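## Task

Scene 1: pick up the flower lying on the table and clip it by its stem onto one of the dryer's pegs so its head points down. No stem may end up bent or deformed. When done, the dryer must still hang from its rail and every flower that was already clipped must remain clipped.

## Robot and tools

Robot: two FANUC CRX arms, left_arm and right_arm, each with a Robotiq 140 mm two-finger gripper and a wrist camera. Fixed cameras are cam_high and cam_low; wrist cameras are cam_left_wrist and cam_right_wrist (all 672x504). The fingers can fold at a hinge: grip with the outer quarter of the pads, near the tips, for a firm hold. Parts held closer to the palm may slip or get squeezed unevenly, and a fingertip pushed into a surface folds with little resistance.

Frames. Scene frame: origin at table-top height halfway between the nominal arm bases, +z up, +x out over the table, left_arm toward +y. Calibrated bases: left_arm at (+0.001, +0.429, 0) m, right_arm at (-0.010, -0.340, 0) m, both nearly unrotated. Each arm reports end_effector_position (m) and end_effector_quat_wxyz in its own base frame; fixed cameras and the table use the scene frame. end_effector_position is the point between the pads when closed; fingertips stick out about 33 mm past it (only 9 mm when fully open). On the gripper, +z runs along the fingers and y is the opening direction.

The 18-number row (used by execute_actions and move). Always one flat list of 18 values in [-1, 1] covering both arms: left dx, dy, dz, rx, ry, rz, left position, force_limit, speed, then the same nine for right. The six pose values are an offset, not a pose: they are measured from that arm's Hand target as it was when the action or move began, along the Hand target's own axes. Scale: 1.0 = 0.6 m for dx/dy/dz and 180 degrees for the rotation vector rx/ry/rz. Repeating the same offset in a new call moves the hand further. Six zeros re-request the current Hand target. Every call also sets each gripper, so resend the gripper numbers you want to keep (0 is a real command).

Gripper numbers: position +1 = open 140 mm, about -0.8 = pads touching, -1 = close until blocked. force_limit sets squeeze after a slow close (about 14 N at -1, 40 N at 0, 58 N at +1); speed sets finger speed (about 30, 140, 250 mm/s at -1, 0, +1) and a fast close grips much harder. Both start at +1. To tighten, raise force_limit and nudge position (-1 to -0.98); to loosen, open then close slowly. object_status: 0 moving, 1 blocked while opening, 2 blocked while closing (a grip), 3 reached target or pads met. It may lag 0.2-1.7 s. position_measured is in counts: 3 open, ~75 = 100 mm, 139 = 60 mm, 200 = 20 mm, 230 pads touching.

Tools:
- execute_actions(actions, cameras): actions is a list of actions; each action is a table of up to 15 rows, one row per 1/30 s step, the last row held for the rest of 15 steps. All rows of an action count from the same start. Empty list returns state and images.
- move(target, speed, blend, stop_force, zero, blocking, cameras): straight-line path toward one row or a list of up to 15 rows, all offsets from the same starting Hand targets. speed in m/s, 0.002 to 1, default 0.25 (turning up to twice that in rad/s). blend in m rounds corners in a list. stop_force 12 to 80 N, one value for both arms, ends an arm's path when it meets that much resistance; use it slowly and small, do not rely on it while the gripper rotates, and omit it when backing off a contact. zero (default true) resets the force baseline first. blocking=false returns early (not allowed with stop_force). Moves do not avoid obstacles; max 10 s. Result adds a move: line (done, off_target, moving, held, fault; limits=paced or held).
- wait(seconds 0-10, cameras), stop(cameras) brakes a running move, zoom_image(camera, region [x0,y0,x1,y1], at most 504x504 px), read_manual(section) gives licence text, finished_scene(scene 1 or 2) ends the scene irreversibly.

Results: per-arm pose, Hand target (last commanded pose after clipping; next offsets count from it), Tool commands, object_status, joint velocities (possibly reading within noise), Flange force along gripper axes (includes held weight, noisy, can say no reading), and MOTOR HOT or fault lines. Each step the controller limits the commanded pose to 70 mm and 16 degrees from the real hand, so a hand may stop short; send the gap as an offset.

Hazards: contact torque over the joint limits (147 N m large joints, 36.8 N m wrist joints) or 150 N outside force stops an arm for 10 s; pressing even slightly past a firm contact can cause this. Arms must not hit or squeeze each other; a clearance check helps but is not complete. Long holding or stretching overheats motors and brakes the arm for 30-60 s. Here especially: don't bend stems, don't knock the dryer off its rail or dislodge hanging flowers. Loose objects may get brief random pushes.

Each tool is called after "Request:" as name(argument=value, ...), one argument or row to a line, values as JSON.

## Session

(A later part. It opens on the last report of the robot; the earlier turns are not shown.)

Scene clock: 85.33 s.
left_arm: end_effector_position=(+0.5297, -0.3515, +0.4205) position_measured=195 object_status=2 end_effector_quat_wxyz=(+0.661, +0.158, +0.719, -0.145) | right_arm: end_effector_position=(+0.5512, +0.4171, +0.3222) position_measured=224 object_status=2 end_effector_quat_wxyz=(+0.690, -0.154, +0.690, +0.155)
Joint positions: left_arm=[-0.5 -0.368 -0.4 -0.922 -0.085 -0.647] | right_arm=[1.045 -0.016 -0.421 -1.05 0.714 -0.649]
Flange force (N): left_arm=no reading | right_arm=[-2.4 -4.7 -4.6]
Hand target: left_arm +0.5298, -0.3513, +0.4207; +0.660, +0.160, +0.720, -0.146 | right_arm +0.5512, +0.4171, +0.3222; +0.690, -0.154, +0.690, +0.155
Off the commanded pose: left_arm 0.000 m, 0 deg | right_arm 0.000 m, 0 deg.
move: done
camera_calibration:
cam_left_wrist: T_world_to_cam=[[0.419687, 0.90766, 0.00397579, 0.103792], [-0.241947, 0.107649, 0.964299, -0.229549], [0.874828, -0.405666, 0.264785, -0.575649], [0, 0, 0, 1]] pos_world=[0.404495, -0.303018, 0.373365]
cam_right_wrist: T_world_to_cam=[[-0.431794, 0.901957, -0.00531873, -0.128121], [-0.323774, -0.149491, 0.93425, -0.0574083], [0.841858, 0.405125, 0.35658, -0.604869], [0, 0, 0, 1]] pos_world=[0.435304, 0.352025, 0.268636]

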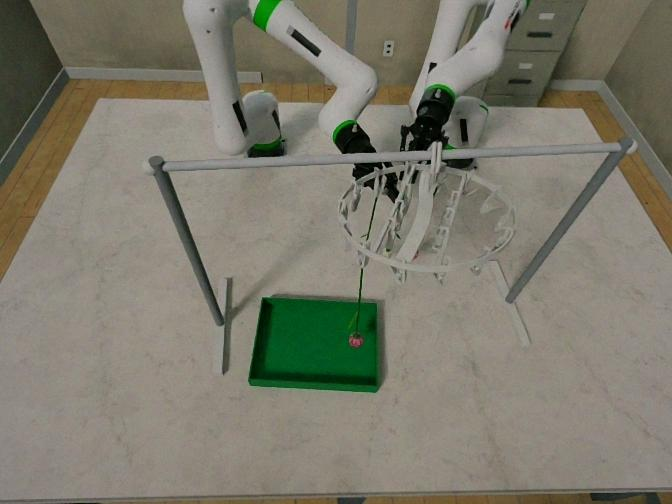

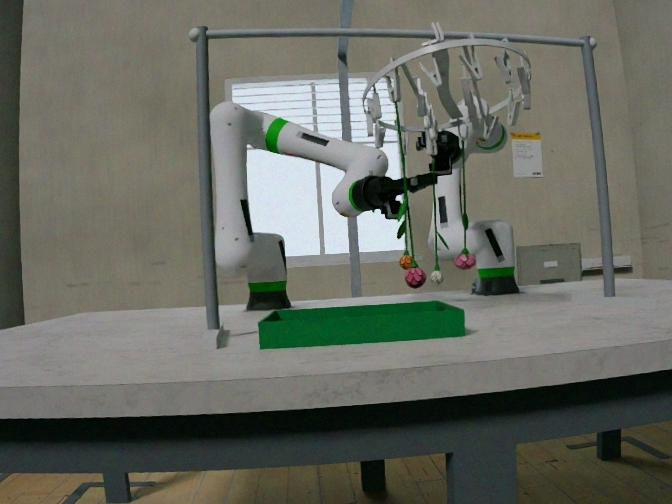

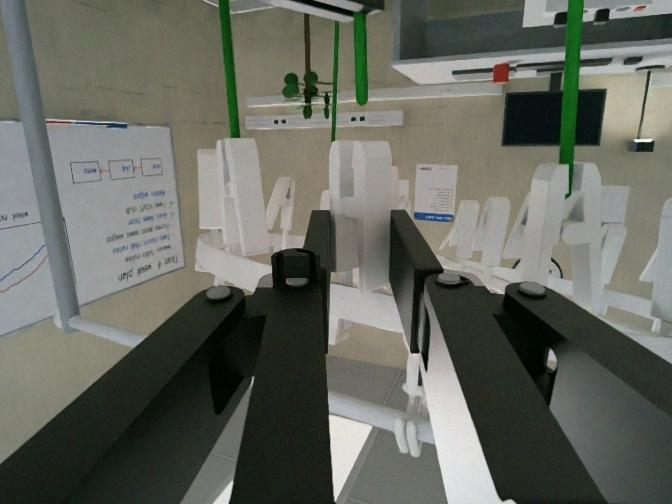

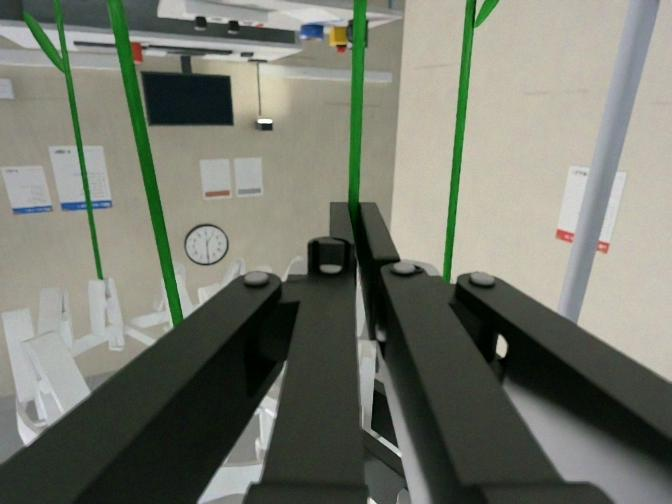

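Request:
move(
  target=[0,0,0,0,0,0,-0.98,-0.3,-1,-0.025,0,0,0,0,0,-1,-1,-1],
  speed=0.03,
  cameras=["cam_left_wrist","cam_low"],
)

Request:
zoom_image(
  camera="cam_left_wrist",
  region=[316, 80, 406, 220],
)

Request:
zoom_image(
  camera="cam_low",
  region=[420, 130, 450, 175],
)

Scene clock: 87.67 s.
left_arm: end_effector_position=(+0.5297, -0.3515, +0.4205) position_measured=195 object_status=2 end_effector_quat_wxyz=(+0.661, +0.158, +0.719, -0.145) | right_arm: end_effector_position=(+0.5512, +0.4171, +0.3372) position_measured=224 object_status=2 end_effector_quat_wxyz=(+0.690, -0.154, +0.690, +0.155)
Joint positions: left_arm=[-0.5 -0.368 -0.4 -0.922 -0.085 -0.647] | right_arm=[1.031 -0.044 -0.4 -1.09 0.679 -0.591]
Flange force (N): left_arm=no reading | right_arm=[-1.7 -4.9 -4.6]
Hand target: left_arm +0.5298, -0.3513, +0.4207; +0.660, +0.160, +0.720, -0.146 | right_arm +0.5512, +0.4171, +0.3372; +0.690, -0.154, +0.690, +0.155
Off the commanded pose: left_arm 0.000 m, 0 deg | right_arm 0.000 m, 0 deg.
move: done
camera_calibration:
cam_left_wrist: T_world_to_cam=[[0.419688, 0.90766, 0.00397637, 0.103791], [-0.241863, 0.107609, 0.964325, -0.229605], [0.874851, -0.405677, 0.264691, -0.575626], [0, 0, 0, 1]] pos_world=[0.404494, -0.303018, 0.373364]
Images, in order (width x height): cam_low 672x504, cam_left_wrist 672x504.

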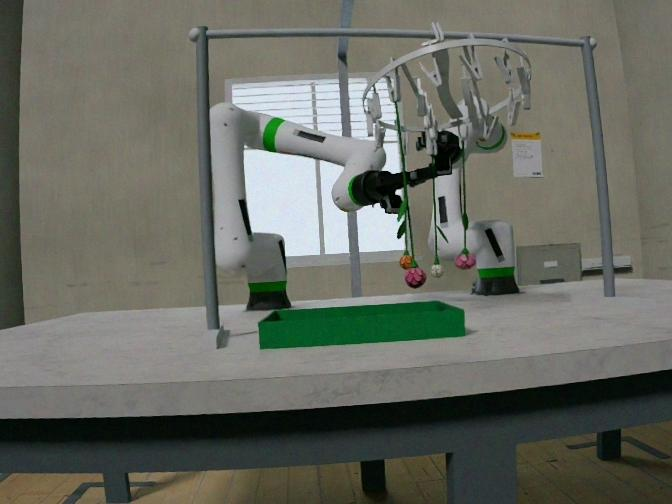

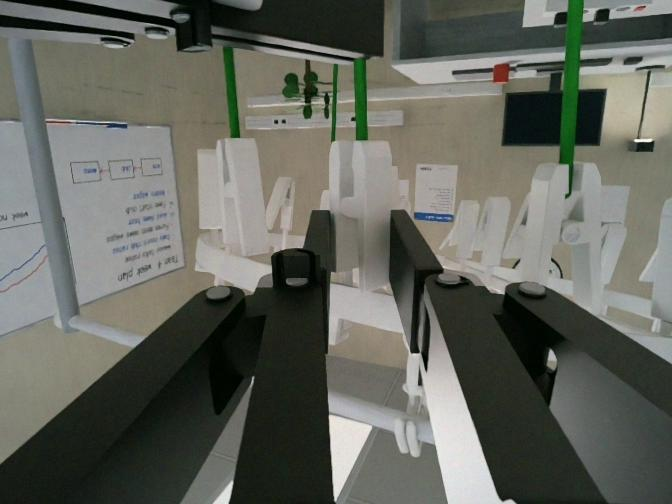

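Scaled by 3.600.

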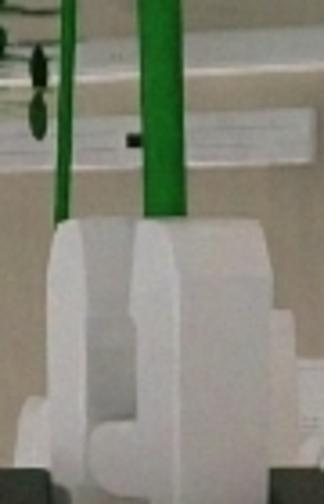

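Scaled by 11.200.

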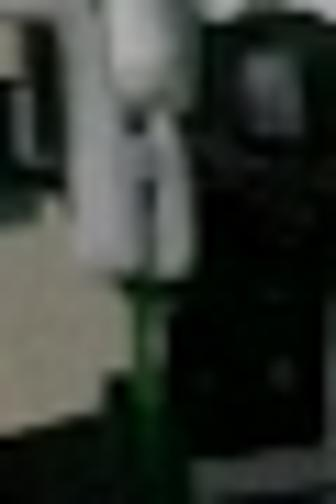

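Request:
move(
  target=[0,0,0,0,0,0,-0.98,-0.3,-1,-0.011,0,0,0,0,0,-1,-1,-1],
  speed=0.02,
  cameras=["cam_left_wrist","cam_low"],
)

Request:
zoom_image(
  camera="cam_left_wrist",
  region=[316, 80, 406, 220],
)

Request:
zoom_image(
  camera="cam_low",
  region=[420, 130, 450, 175],
)

Scene clock: 89.60 s.
left_arm: end_effector_position=(+0.5297, -0.3515, +0.4205) position_measured=195 object_status=2 end_effector_quat_wxyz=(+0.661, +0.158, +0.719, -0.145) | right_arm: end_effector_position=(+0.5512, +0.4171, +0.3438) position_measured=224 object_status=2 end_effector_quat_wxyz=(+0.690, -0.154, +0.690, +0.155)
Joint positions: left_arm=[-0.5 -0.368 -0.4 -0.922 -0.085 -0.647] | right_arm=[1.025 -0.056 -0.39 -1.109 0.664 -0.564]
Flange force (N): left_arm=no reading | right_arm=[-1.7 -4.3 -5.8]
Hand target: left_arm +0.5298, -0.3513, +0.4207; +0.660, +0.160, +0.720, -0.146 | right_arm +0.5512, +0.4171, +0.3438; +0.690, -0.154, +0.690, +0.155
Off the commanded pose: left_arm 0.000 m, 0 deg | right_arm 0.000 m, 0 deg.
move: done
camera_calibration:
cam_left_wrist: T_world_to_cam=[[0.419687, 0.90766, 0.00397579, 0.103792], [-0.241947, 0.107649, 0.964299, -0.229549], [0.874828, -0.405666, 0.264785, -0.575649], [0, 0, 0, 1]] pos_world=[0.404495, -0.303018, 0.373365]
Images, in order (width x height): cam_low 672x504, cam_left_wrist 672x504.

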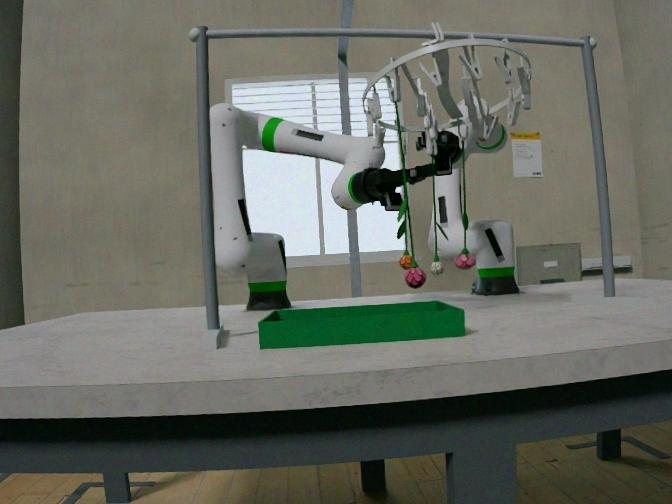

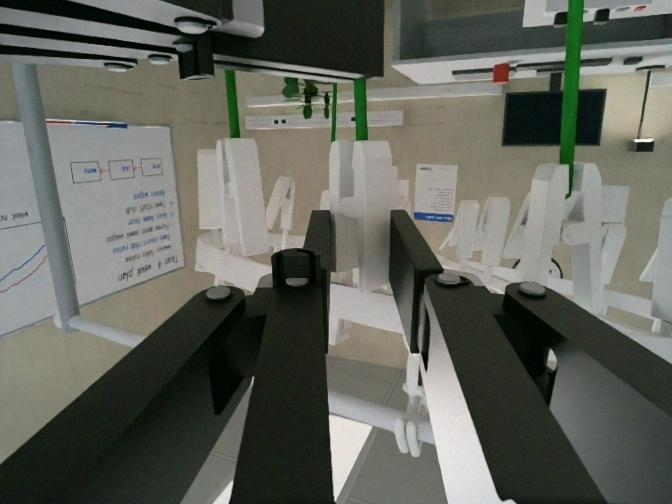

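Scaled by 3.600.

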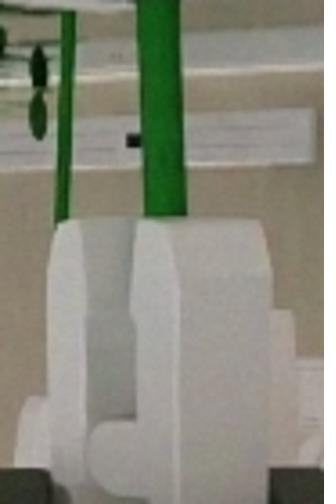

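Scaled by 11.200.

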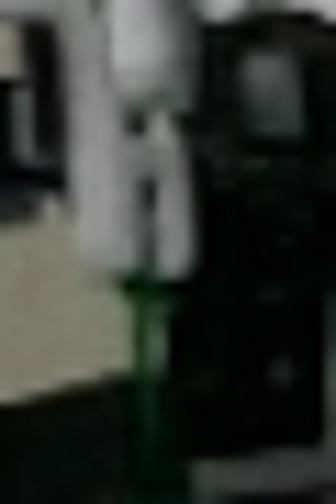

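Request:
move(
  target=[0,0,0,0,0,0,-0.98,-0.3,-1,-0.009,0,0,0,0,0,-1,-1,-1],
  speed=0.02,
  cameras=["cam_left_wrist","cam_low","cam_right_wrist"],
)

Request:
zoom_image(
  camera="cam_left_wrist",
  region=[316, 80, 406, 220],
)

Request:
zoom_image(
  camera="cam_low",
  region=[420, 130, 450, 175],
)

Scene clock: 90.70 s.
left_arm: end_effector_position=(+0.5297, -0.3515, +0.4205) position_measured=195 object_status=2 end_effector_quat_wxyz=(+0.661, +0.158, +0.719, -0.145) | right_arm: end_effector_position=(+0.5512, +0.4171, +0.3492) position_measured=224 object_status=2 end_effector_quat_wxyz=(+0.690, -0.154, +0.690, +0.155)
Joint positions: left_arm=[-0.5 -0.368 -0.4 -0.922 -0.085 -0.647] | right_arm=[1.02 -0.065 -0.382 -1.125 0.652 -0.542]
Flange force (N): left_arm=no reading | right_arm=[-1.1 -3.3 -5.1]
Hand target: left_arm +0.5298, -0.3513, +0.4207; +0.660, +0.160, +0.720, -0.146 | right_arm +0.5512, +0.4171, +0.3492; +0.690, -0.154, +0.690, +0.155
Off the commanded pose: left_arm 0.000 m, 0 deg | right_arm 0.000 m, 0 deg.
move: done
camera_calibration:
cam_left_wrist: T_world_to_cam=[[0.419687, 0.90766, 0.00397579, 0.103792], [-0.241947, 0.107649, 0.964299, -0.229549], [0.874828, -0.405666, 0.264785, -0.575649], [0, 0, 0, 1]] pos_world=[0.404495, -0.303018, 0.373365]
cam_right_wrist: T_world_to_cam=[[-0.431794, 0.901957, -0.00531873, -0.12802], [-0.323774, -0.149491, 0.93425, -0.0826654], [0.841858, 0.405125, 0.35658, -0.614412], [0, 0, 0, 1]] pos_world=[0.435204, 0.352025, 0.295636]
Images, in order (width x height): cam_low 672x504, cam_left_wrist 672x504, cam_right_wrist 672x504.

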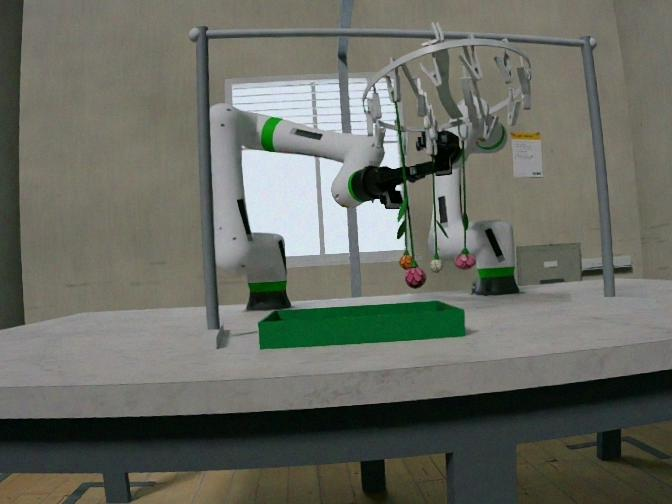

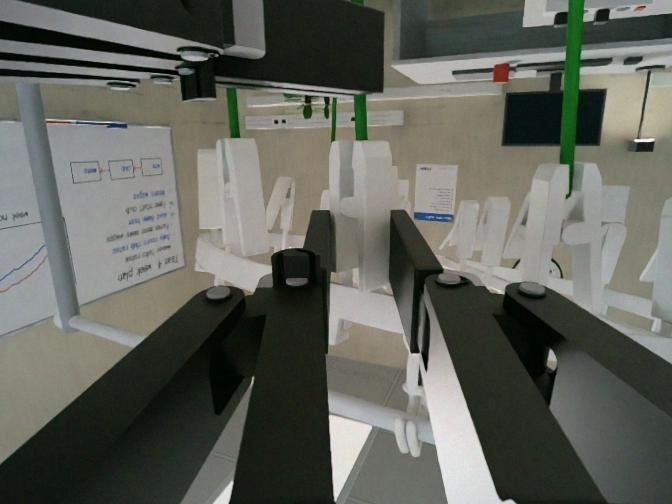

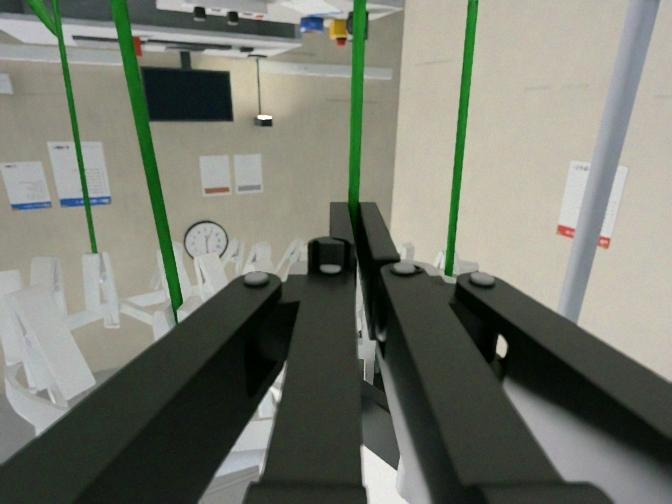

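Scaled by 3.600.

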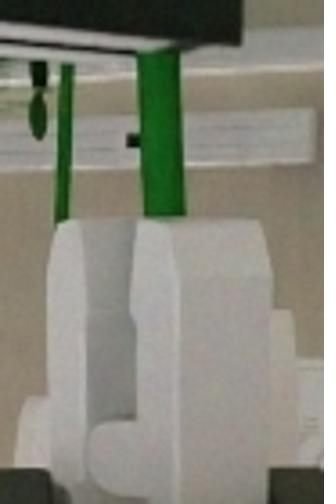

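Scaled by 11.200.

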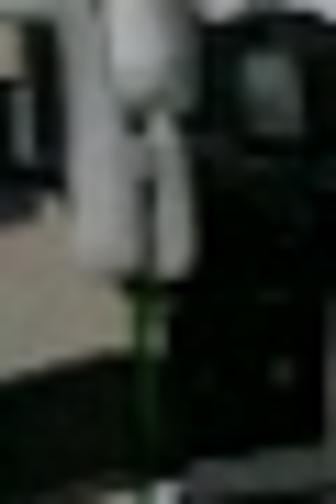

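Request:
move(
  target=[0,0,0,0,0,0,-0.15,-1,-1,0,0,0,0,0,0,-1,-1,-1],
  cameras=["cam_left_wrist","cam_low"],
)

Request:
zoom_image(
  camera="cam_left_wrist",
  region=[286, 60, 426, 290],
)

Request:
zoom_image(
  camera="cam_low",
  region=[415, 125, 455, 185],
)

Scene clock: 92.27 s.
left_arm: end_effector_position=(+0.5297, -0.3515, +0.4205) position_measured=148 object_status=0 end_effector_quat_wxyz=(+0.661, +0.158, +0.719, -0.145) | right_arm: end_effector_position=(+0.5512, +0.4171, +0.3493) position_measured=224 object_status=2 end_effector_quat_wxyz=(+0.690, -0.154, +0.690, +0.155)
Joint positions: left_arm=[-0.5 -0.368 -0.4 -0.922 -0.085 -0.647] | right_arm=[1.02 -0.065 -0.382 -1.125 0.652 -0.542]
Flange force (N): left_arm=no reading | right_arm=[-1.8 -5.0 -5.2]
Hand target: left_arm +0.5298, -0.3513, +0.4207; +0.660, +0.160, +0.720, -0.146 | right_arm +0.5512, +0.4171, +0.3492; +0.690, -0.154, +0.690, +0.155
Off the commanded pose: left_arm 0.000 m, 0 deg | right_arm 0.000 m, 0 deg.
move: done
camera_calibration:
cam_left_wrist: T_world_to_cam=[[0.419608, 0.907697, 0.00395323, 0.103843], [-0.241872, 0.107612, 0.964322, -0.229599], [0.874887, -0.405594, 0.264702, -0.575619], [0, 0, 0, 1]] pos_world=[0.404494, -0.303018, 0.373364]
Images, in order (width x height): cam_low 672x504, cam_left_wrist 672x504.

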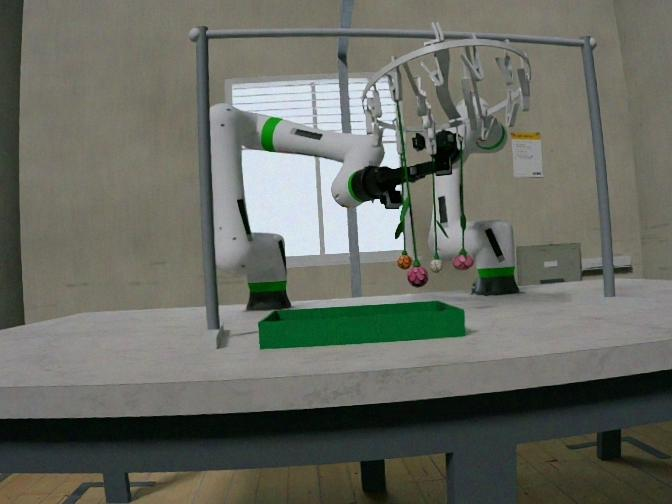

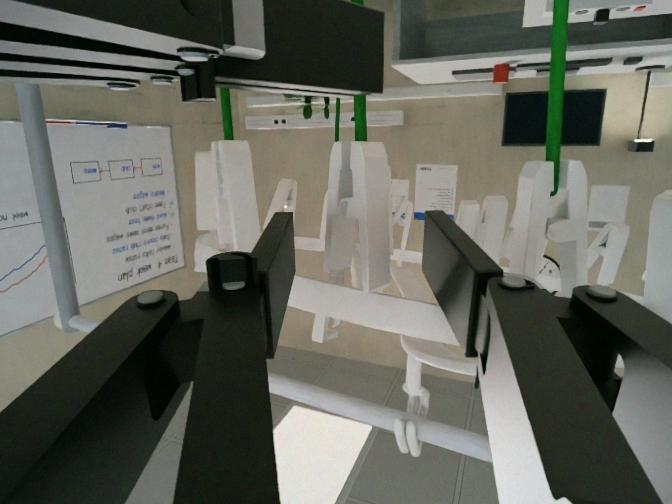

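Scaled by 2.191.

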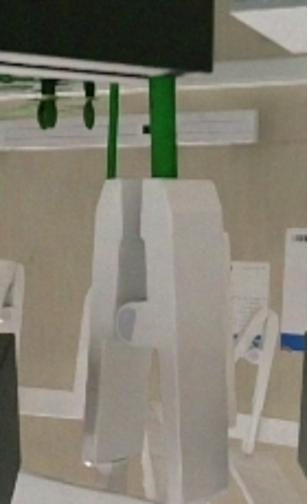

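Scaled by 8.400.

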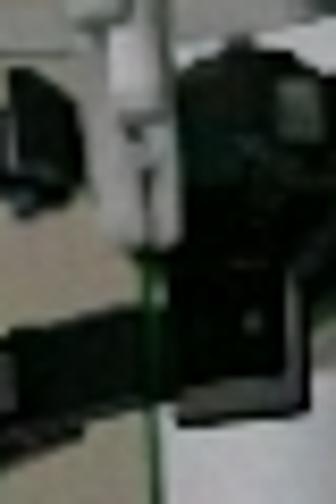

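Request:
move(
  target=[0,0,0,0,0,0,-0.15,-1,-1,0,0,0,0,0,0,-0.55,-1,-1],
  cameras=["cam_left_wrist","cam_low"],
)

Request:
zoom_image(
  camera="cam_left_wrist",
  region=[286, 60, 426, 290],
)

Request:
zoom_image(
  camera="cam_low",
  region=[380, 125, 480, 285],
)

Scene clock: 93.43 s.
left_arm: end_effector_position=(+0.5297, -0.3515, +0.4205) position_measured=148 object_status=3 end_effector_quat_wxyz=(+0.661, +0.158, +0.719, -0.145) | right_arm: end_effector_position=(+0.5512, +0.4170, +0.3492) position_measured=199 object_status=0 end_effector_quat_wxyz=(+0.690, -0.154, +0.690, +0.155)
Joint positions: left_arm=[-0.5 -0.368 -0.4 -0.922 -0.085 -0.647] | right_arm=[1.02 -0.065 -0.382 -1.125 0.652 -0.542]
Flange force (N): left_arm=no reading | right_arm=[-2.1 -4.5 -5.4]
Hand target: left_arm +0.5298, -0.3513, +0.4207; +0.660, +0.160, +0.720, -0.146 | right_arm +0.5512, +0.4171, +0.3492; +0.690, -0.154, +0.690, +0.155
Off the commanded pose: left_arm 0.000 m, 0 deg | right_arm 0.000 m, 0 deg.
move: done
camera_calibration:
cam_left_wrist: T_world_to_cam=[[0.419608, 0.907697, 0.00395323, 0.103843], [-0.241872, 0.107612, 0.964322, -0.229599], [0.874887, -0.405594, 0.264702, -0.575619], [0, 0, 0, 1]] pos_world=[0.404494, -0.303018, 0.373364]
Images, in order (width x height): cam_low 672x504, cam_left_wrist 672x504.

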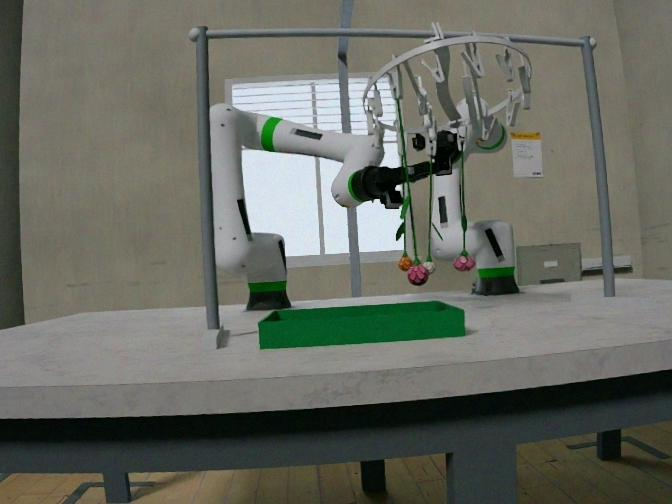

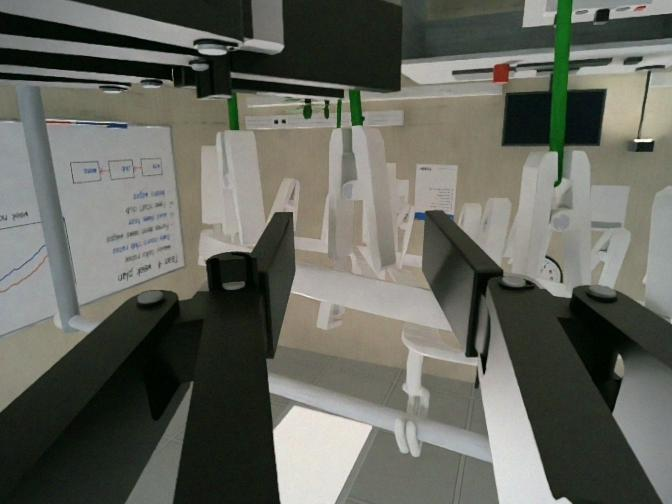

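Scaled by 2.191.

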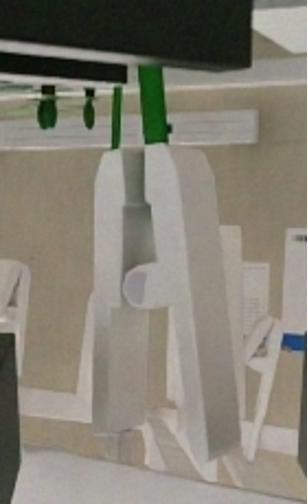

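Scaled by 3.150.

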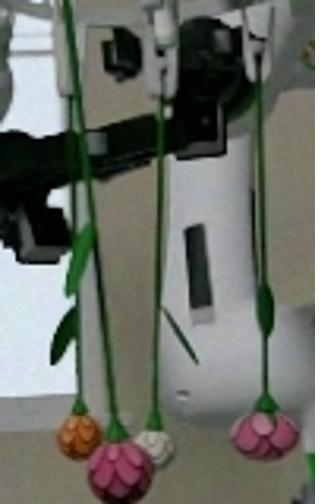

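Request:
move(
  target=[0,0,-0.13,0,0,0,-0.15,-1,-1,0,0,-0.13,0,0,0,-0.55,-1,-1],
  speed=0.06,
)

Request:
zoom_image(
  camera="cam_low",
  region=[350, 10, 550, 300],
)

Scene clock: 95.60 s.
left_arm: end_effector_position=(+0.4592, -0.3190, +0.4271) position_measured=148 object_status=3 end_effector_quat_wxyz=(+0.670, +0.148, +0.714, -0.136) | right_arm: end_effector_position=(+0.4806, +0.3838, +0.3491) position_measured=199 object_status=3 end_effector_quat_wxyz=(+0.690, -0.154, +0.690, +0.155)
Joint positions: left_arm=[-0.557 -0.591 -0.532 -0.888 -0.195 -0.686] | right_arm=[1.118 -0.258 -0.525 -1.251 0.721 -0.415]
Joint velocities: left_arm=[0.002 -0.001 -0.001 0 0.005 -0.001] | right_arm=[within noise]
Flange force (N): left_arm=no reading | right_arm=[-1.9 -5.3 -4.5]
Hand target: left_arm +0.4593, -0.3184, +0.4275; +0.660, +0.160, +0.720, -0.146 | right_arm +0.4806, +0.3838, +0.3491; +0.690, -0.154, +0.690, +0.155
Off the commanded pose: left_arm 0.001 m, 2 deg | right_arm 0.000 m, 0 deg.
move: done
camera_calibration:
cam_left_wrist: T_world_to_cam=[[0.394766, 0.918762, 0.00601895, 0.11791], [-0.26215, 0.106355, 0.959149, -0.245399], [0.880589, -0.380218, 0.282839, -0.504768], [0, 0, 0, 1]] pos_world=[0.333615, -0.274154, 0.377433]
cam_right_wrist: T_world_to_cam=[[-0.431794, 0.901957, -0.00531873, -0.128427], [-0.323774, -0.149491, 0.93425, -0.110376], [0.841858, 0.405125, 0.35658, -0.541535], [0, 0, 0, 1]] pos_world=[0.364704, 0.318725, 0.295536]

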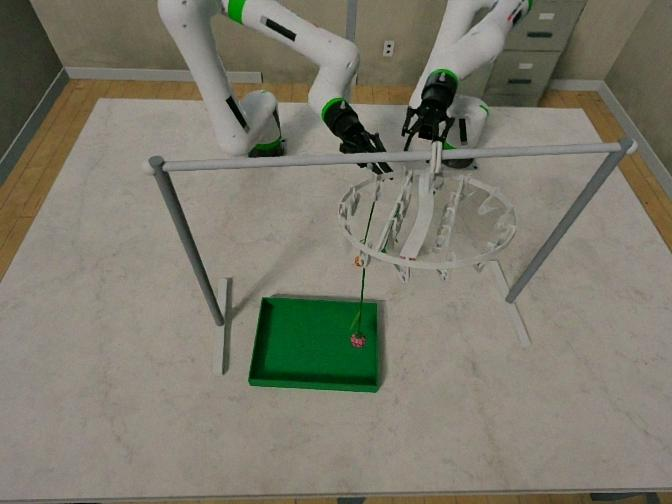

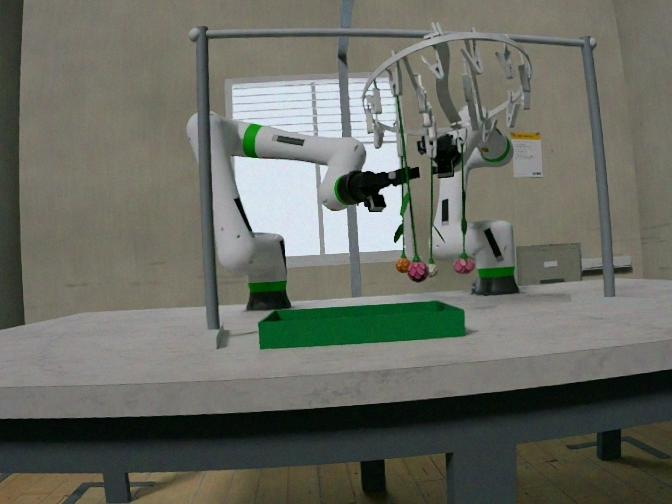

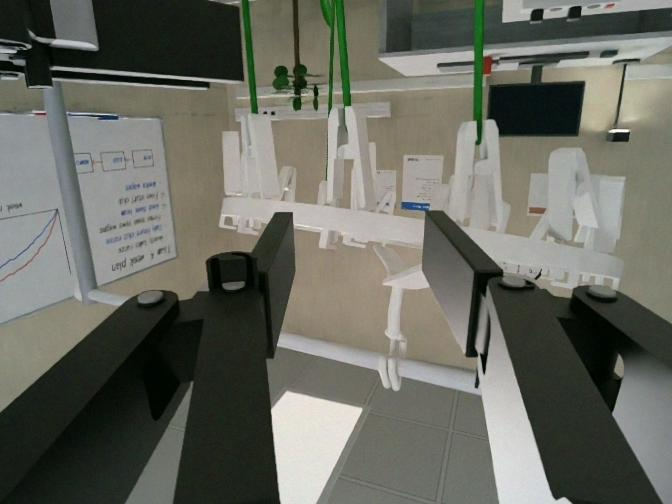

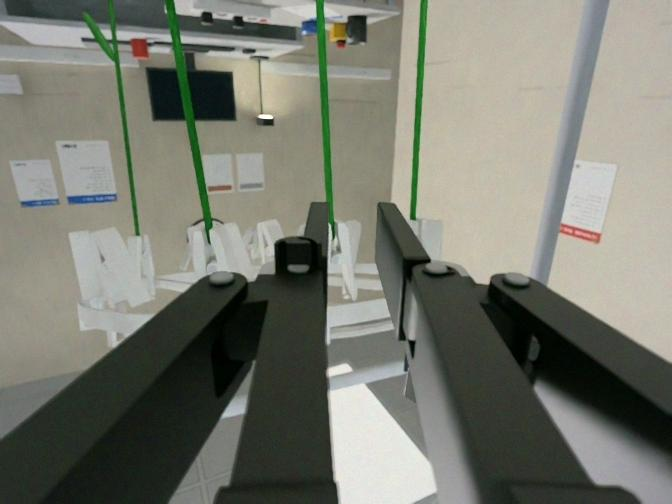

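Scaled by 1.738.

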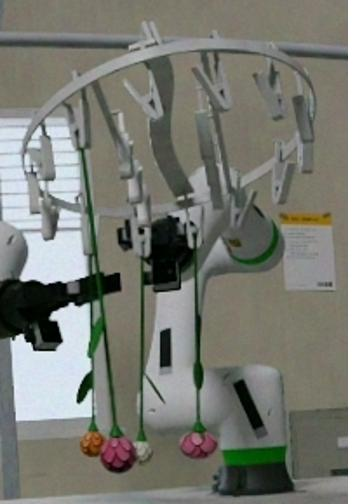

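Request:
wait(
  seconds=2.5,
  cameras=["cam_low","cam_left_wrist"],
)

Scene clock: 98.30 s.
left_arm: end_effector_position=(+0.4592, -0.3190, +0.4272) position_measured=148 object_status=3 end_effector_quat_wxyz=(+0.670, +0.148, +0.714, -0.136) | right_arm: end_effector_position=(+0.4806, +0.3838, +0.3491) position_measured=199 object_status=3 end_effector_quat_wxyz=(+0.690, -0.154, +0.690, +0.155)
Joint positions: left_arm=[-0.556 -0.591 -0.532 -0.888 -0.195 -0.686] | right_arm=[1.118 -0.258 -0.525 -1.251 0.721 -0.415]
Flange force (N): left_arm=no reading | right_arm=[-1.2 -5.4 -5.0]
Hand target: left_arm +0.4593, -0.3184, +0.4275; +0.660, +0.160, +0.720, -0.146 | right_arm +0.4806, +0.3838, +0.3491; +0.690, -0.154, +0.690, +0.155
Tool commands: left_gripper/position=-0.15 left_gripper/force_limit=-1.0 left_gripper/speed=-1.0 right_gripper/position=-0.55 right_gripper/force_limit=-1.0 right_gripper/speed=-1.0
Off the commanded pose: left_arm 0.001 m, 2 deg | right_arm 0.000 m, 0 deg.
wait: 2.50 s; at rest from the start
camera_calibration:
cam_left_wrist: T_world_to_cam=[[0.394814, 0.918742, 0.00597969, 0.117904], [-0.262321, 0.106486, 0.959087, -0.245284], [0.880517, -0.380229, 0.283047, -0.504827], [0, 0, 0, 1]] pos_world=[0.333616, -0.274154, 0.377434]
Images, in order (width x height): cam_low 672x504, cam_left_wrist 672x504.

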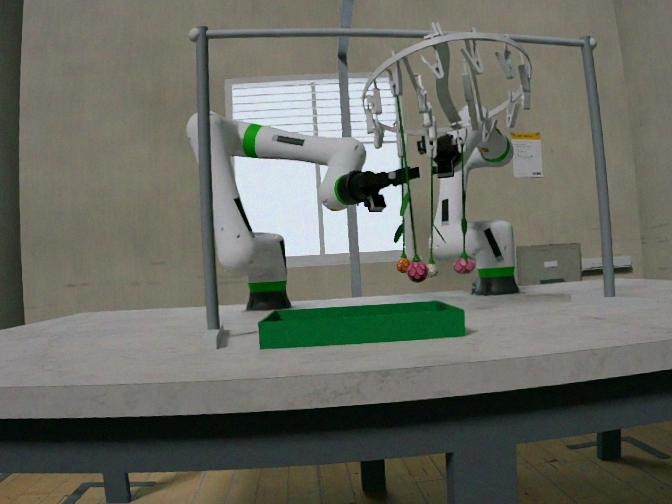

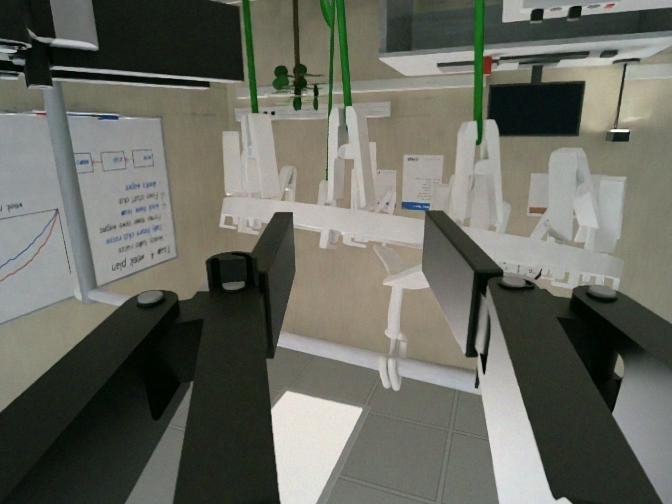

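Static and hanging. Finish.

Request:
finished_scene(
  scene=1,
)

The scene is finished: the task was done.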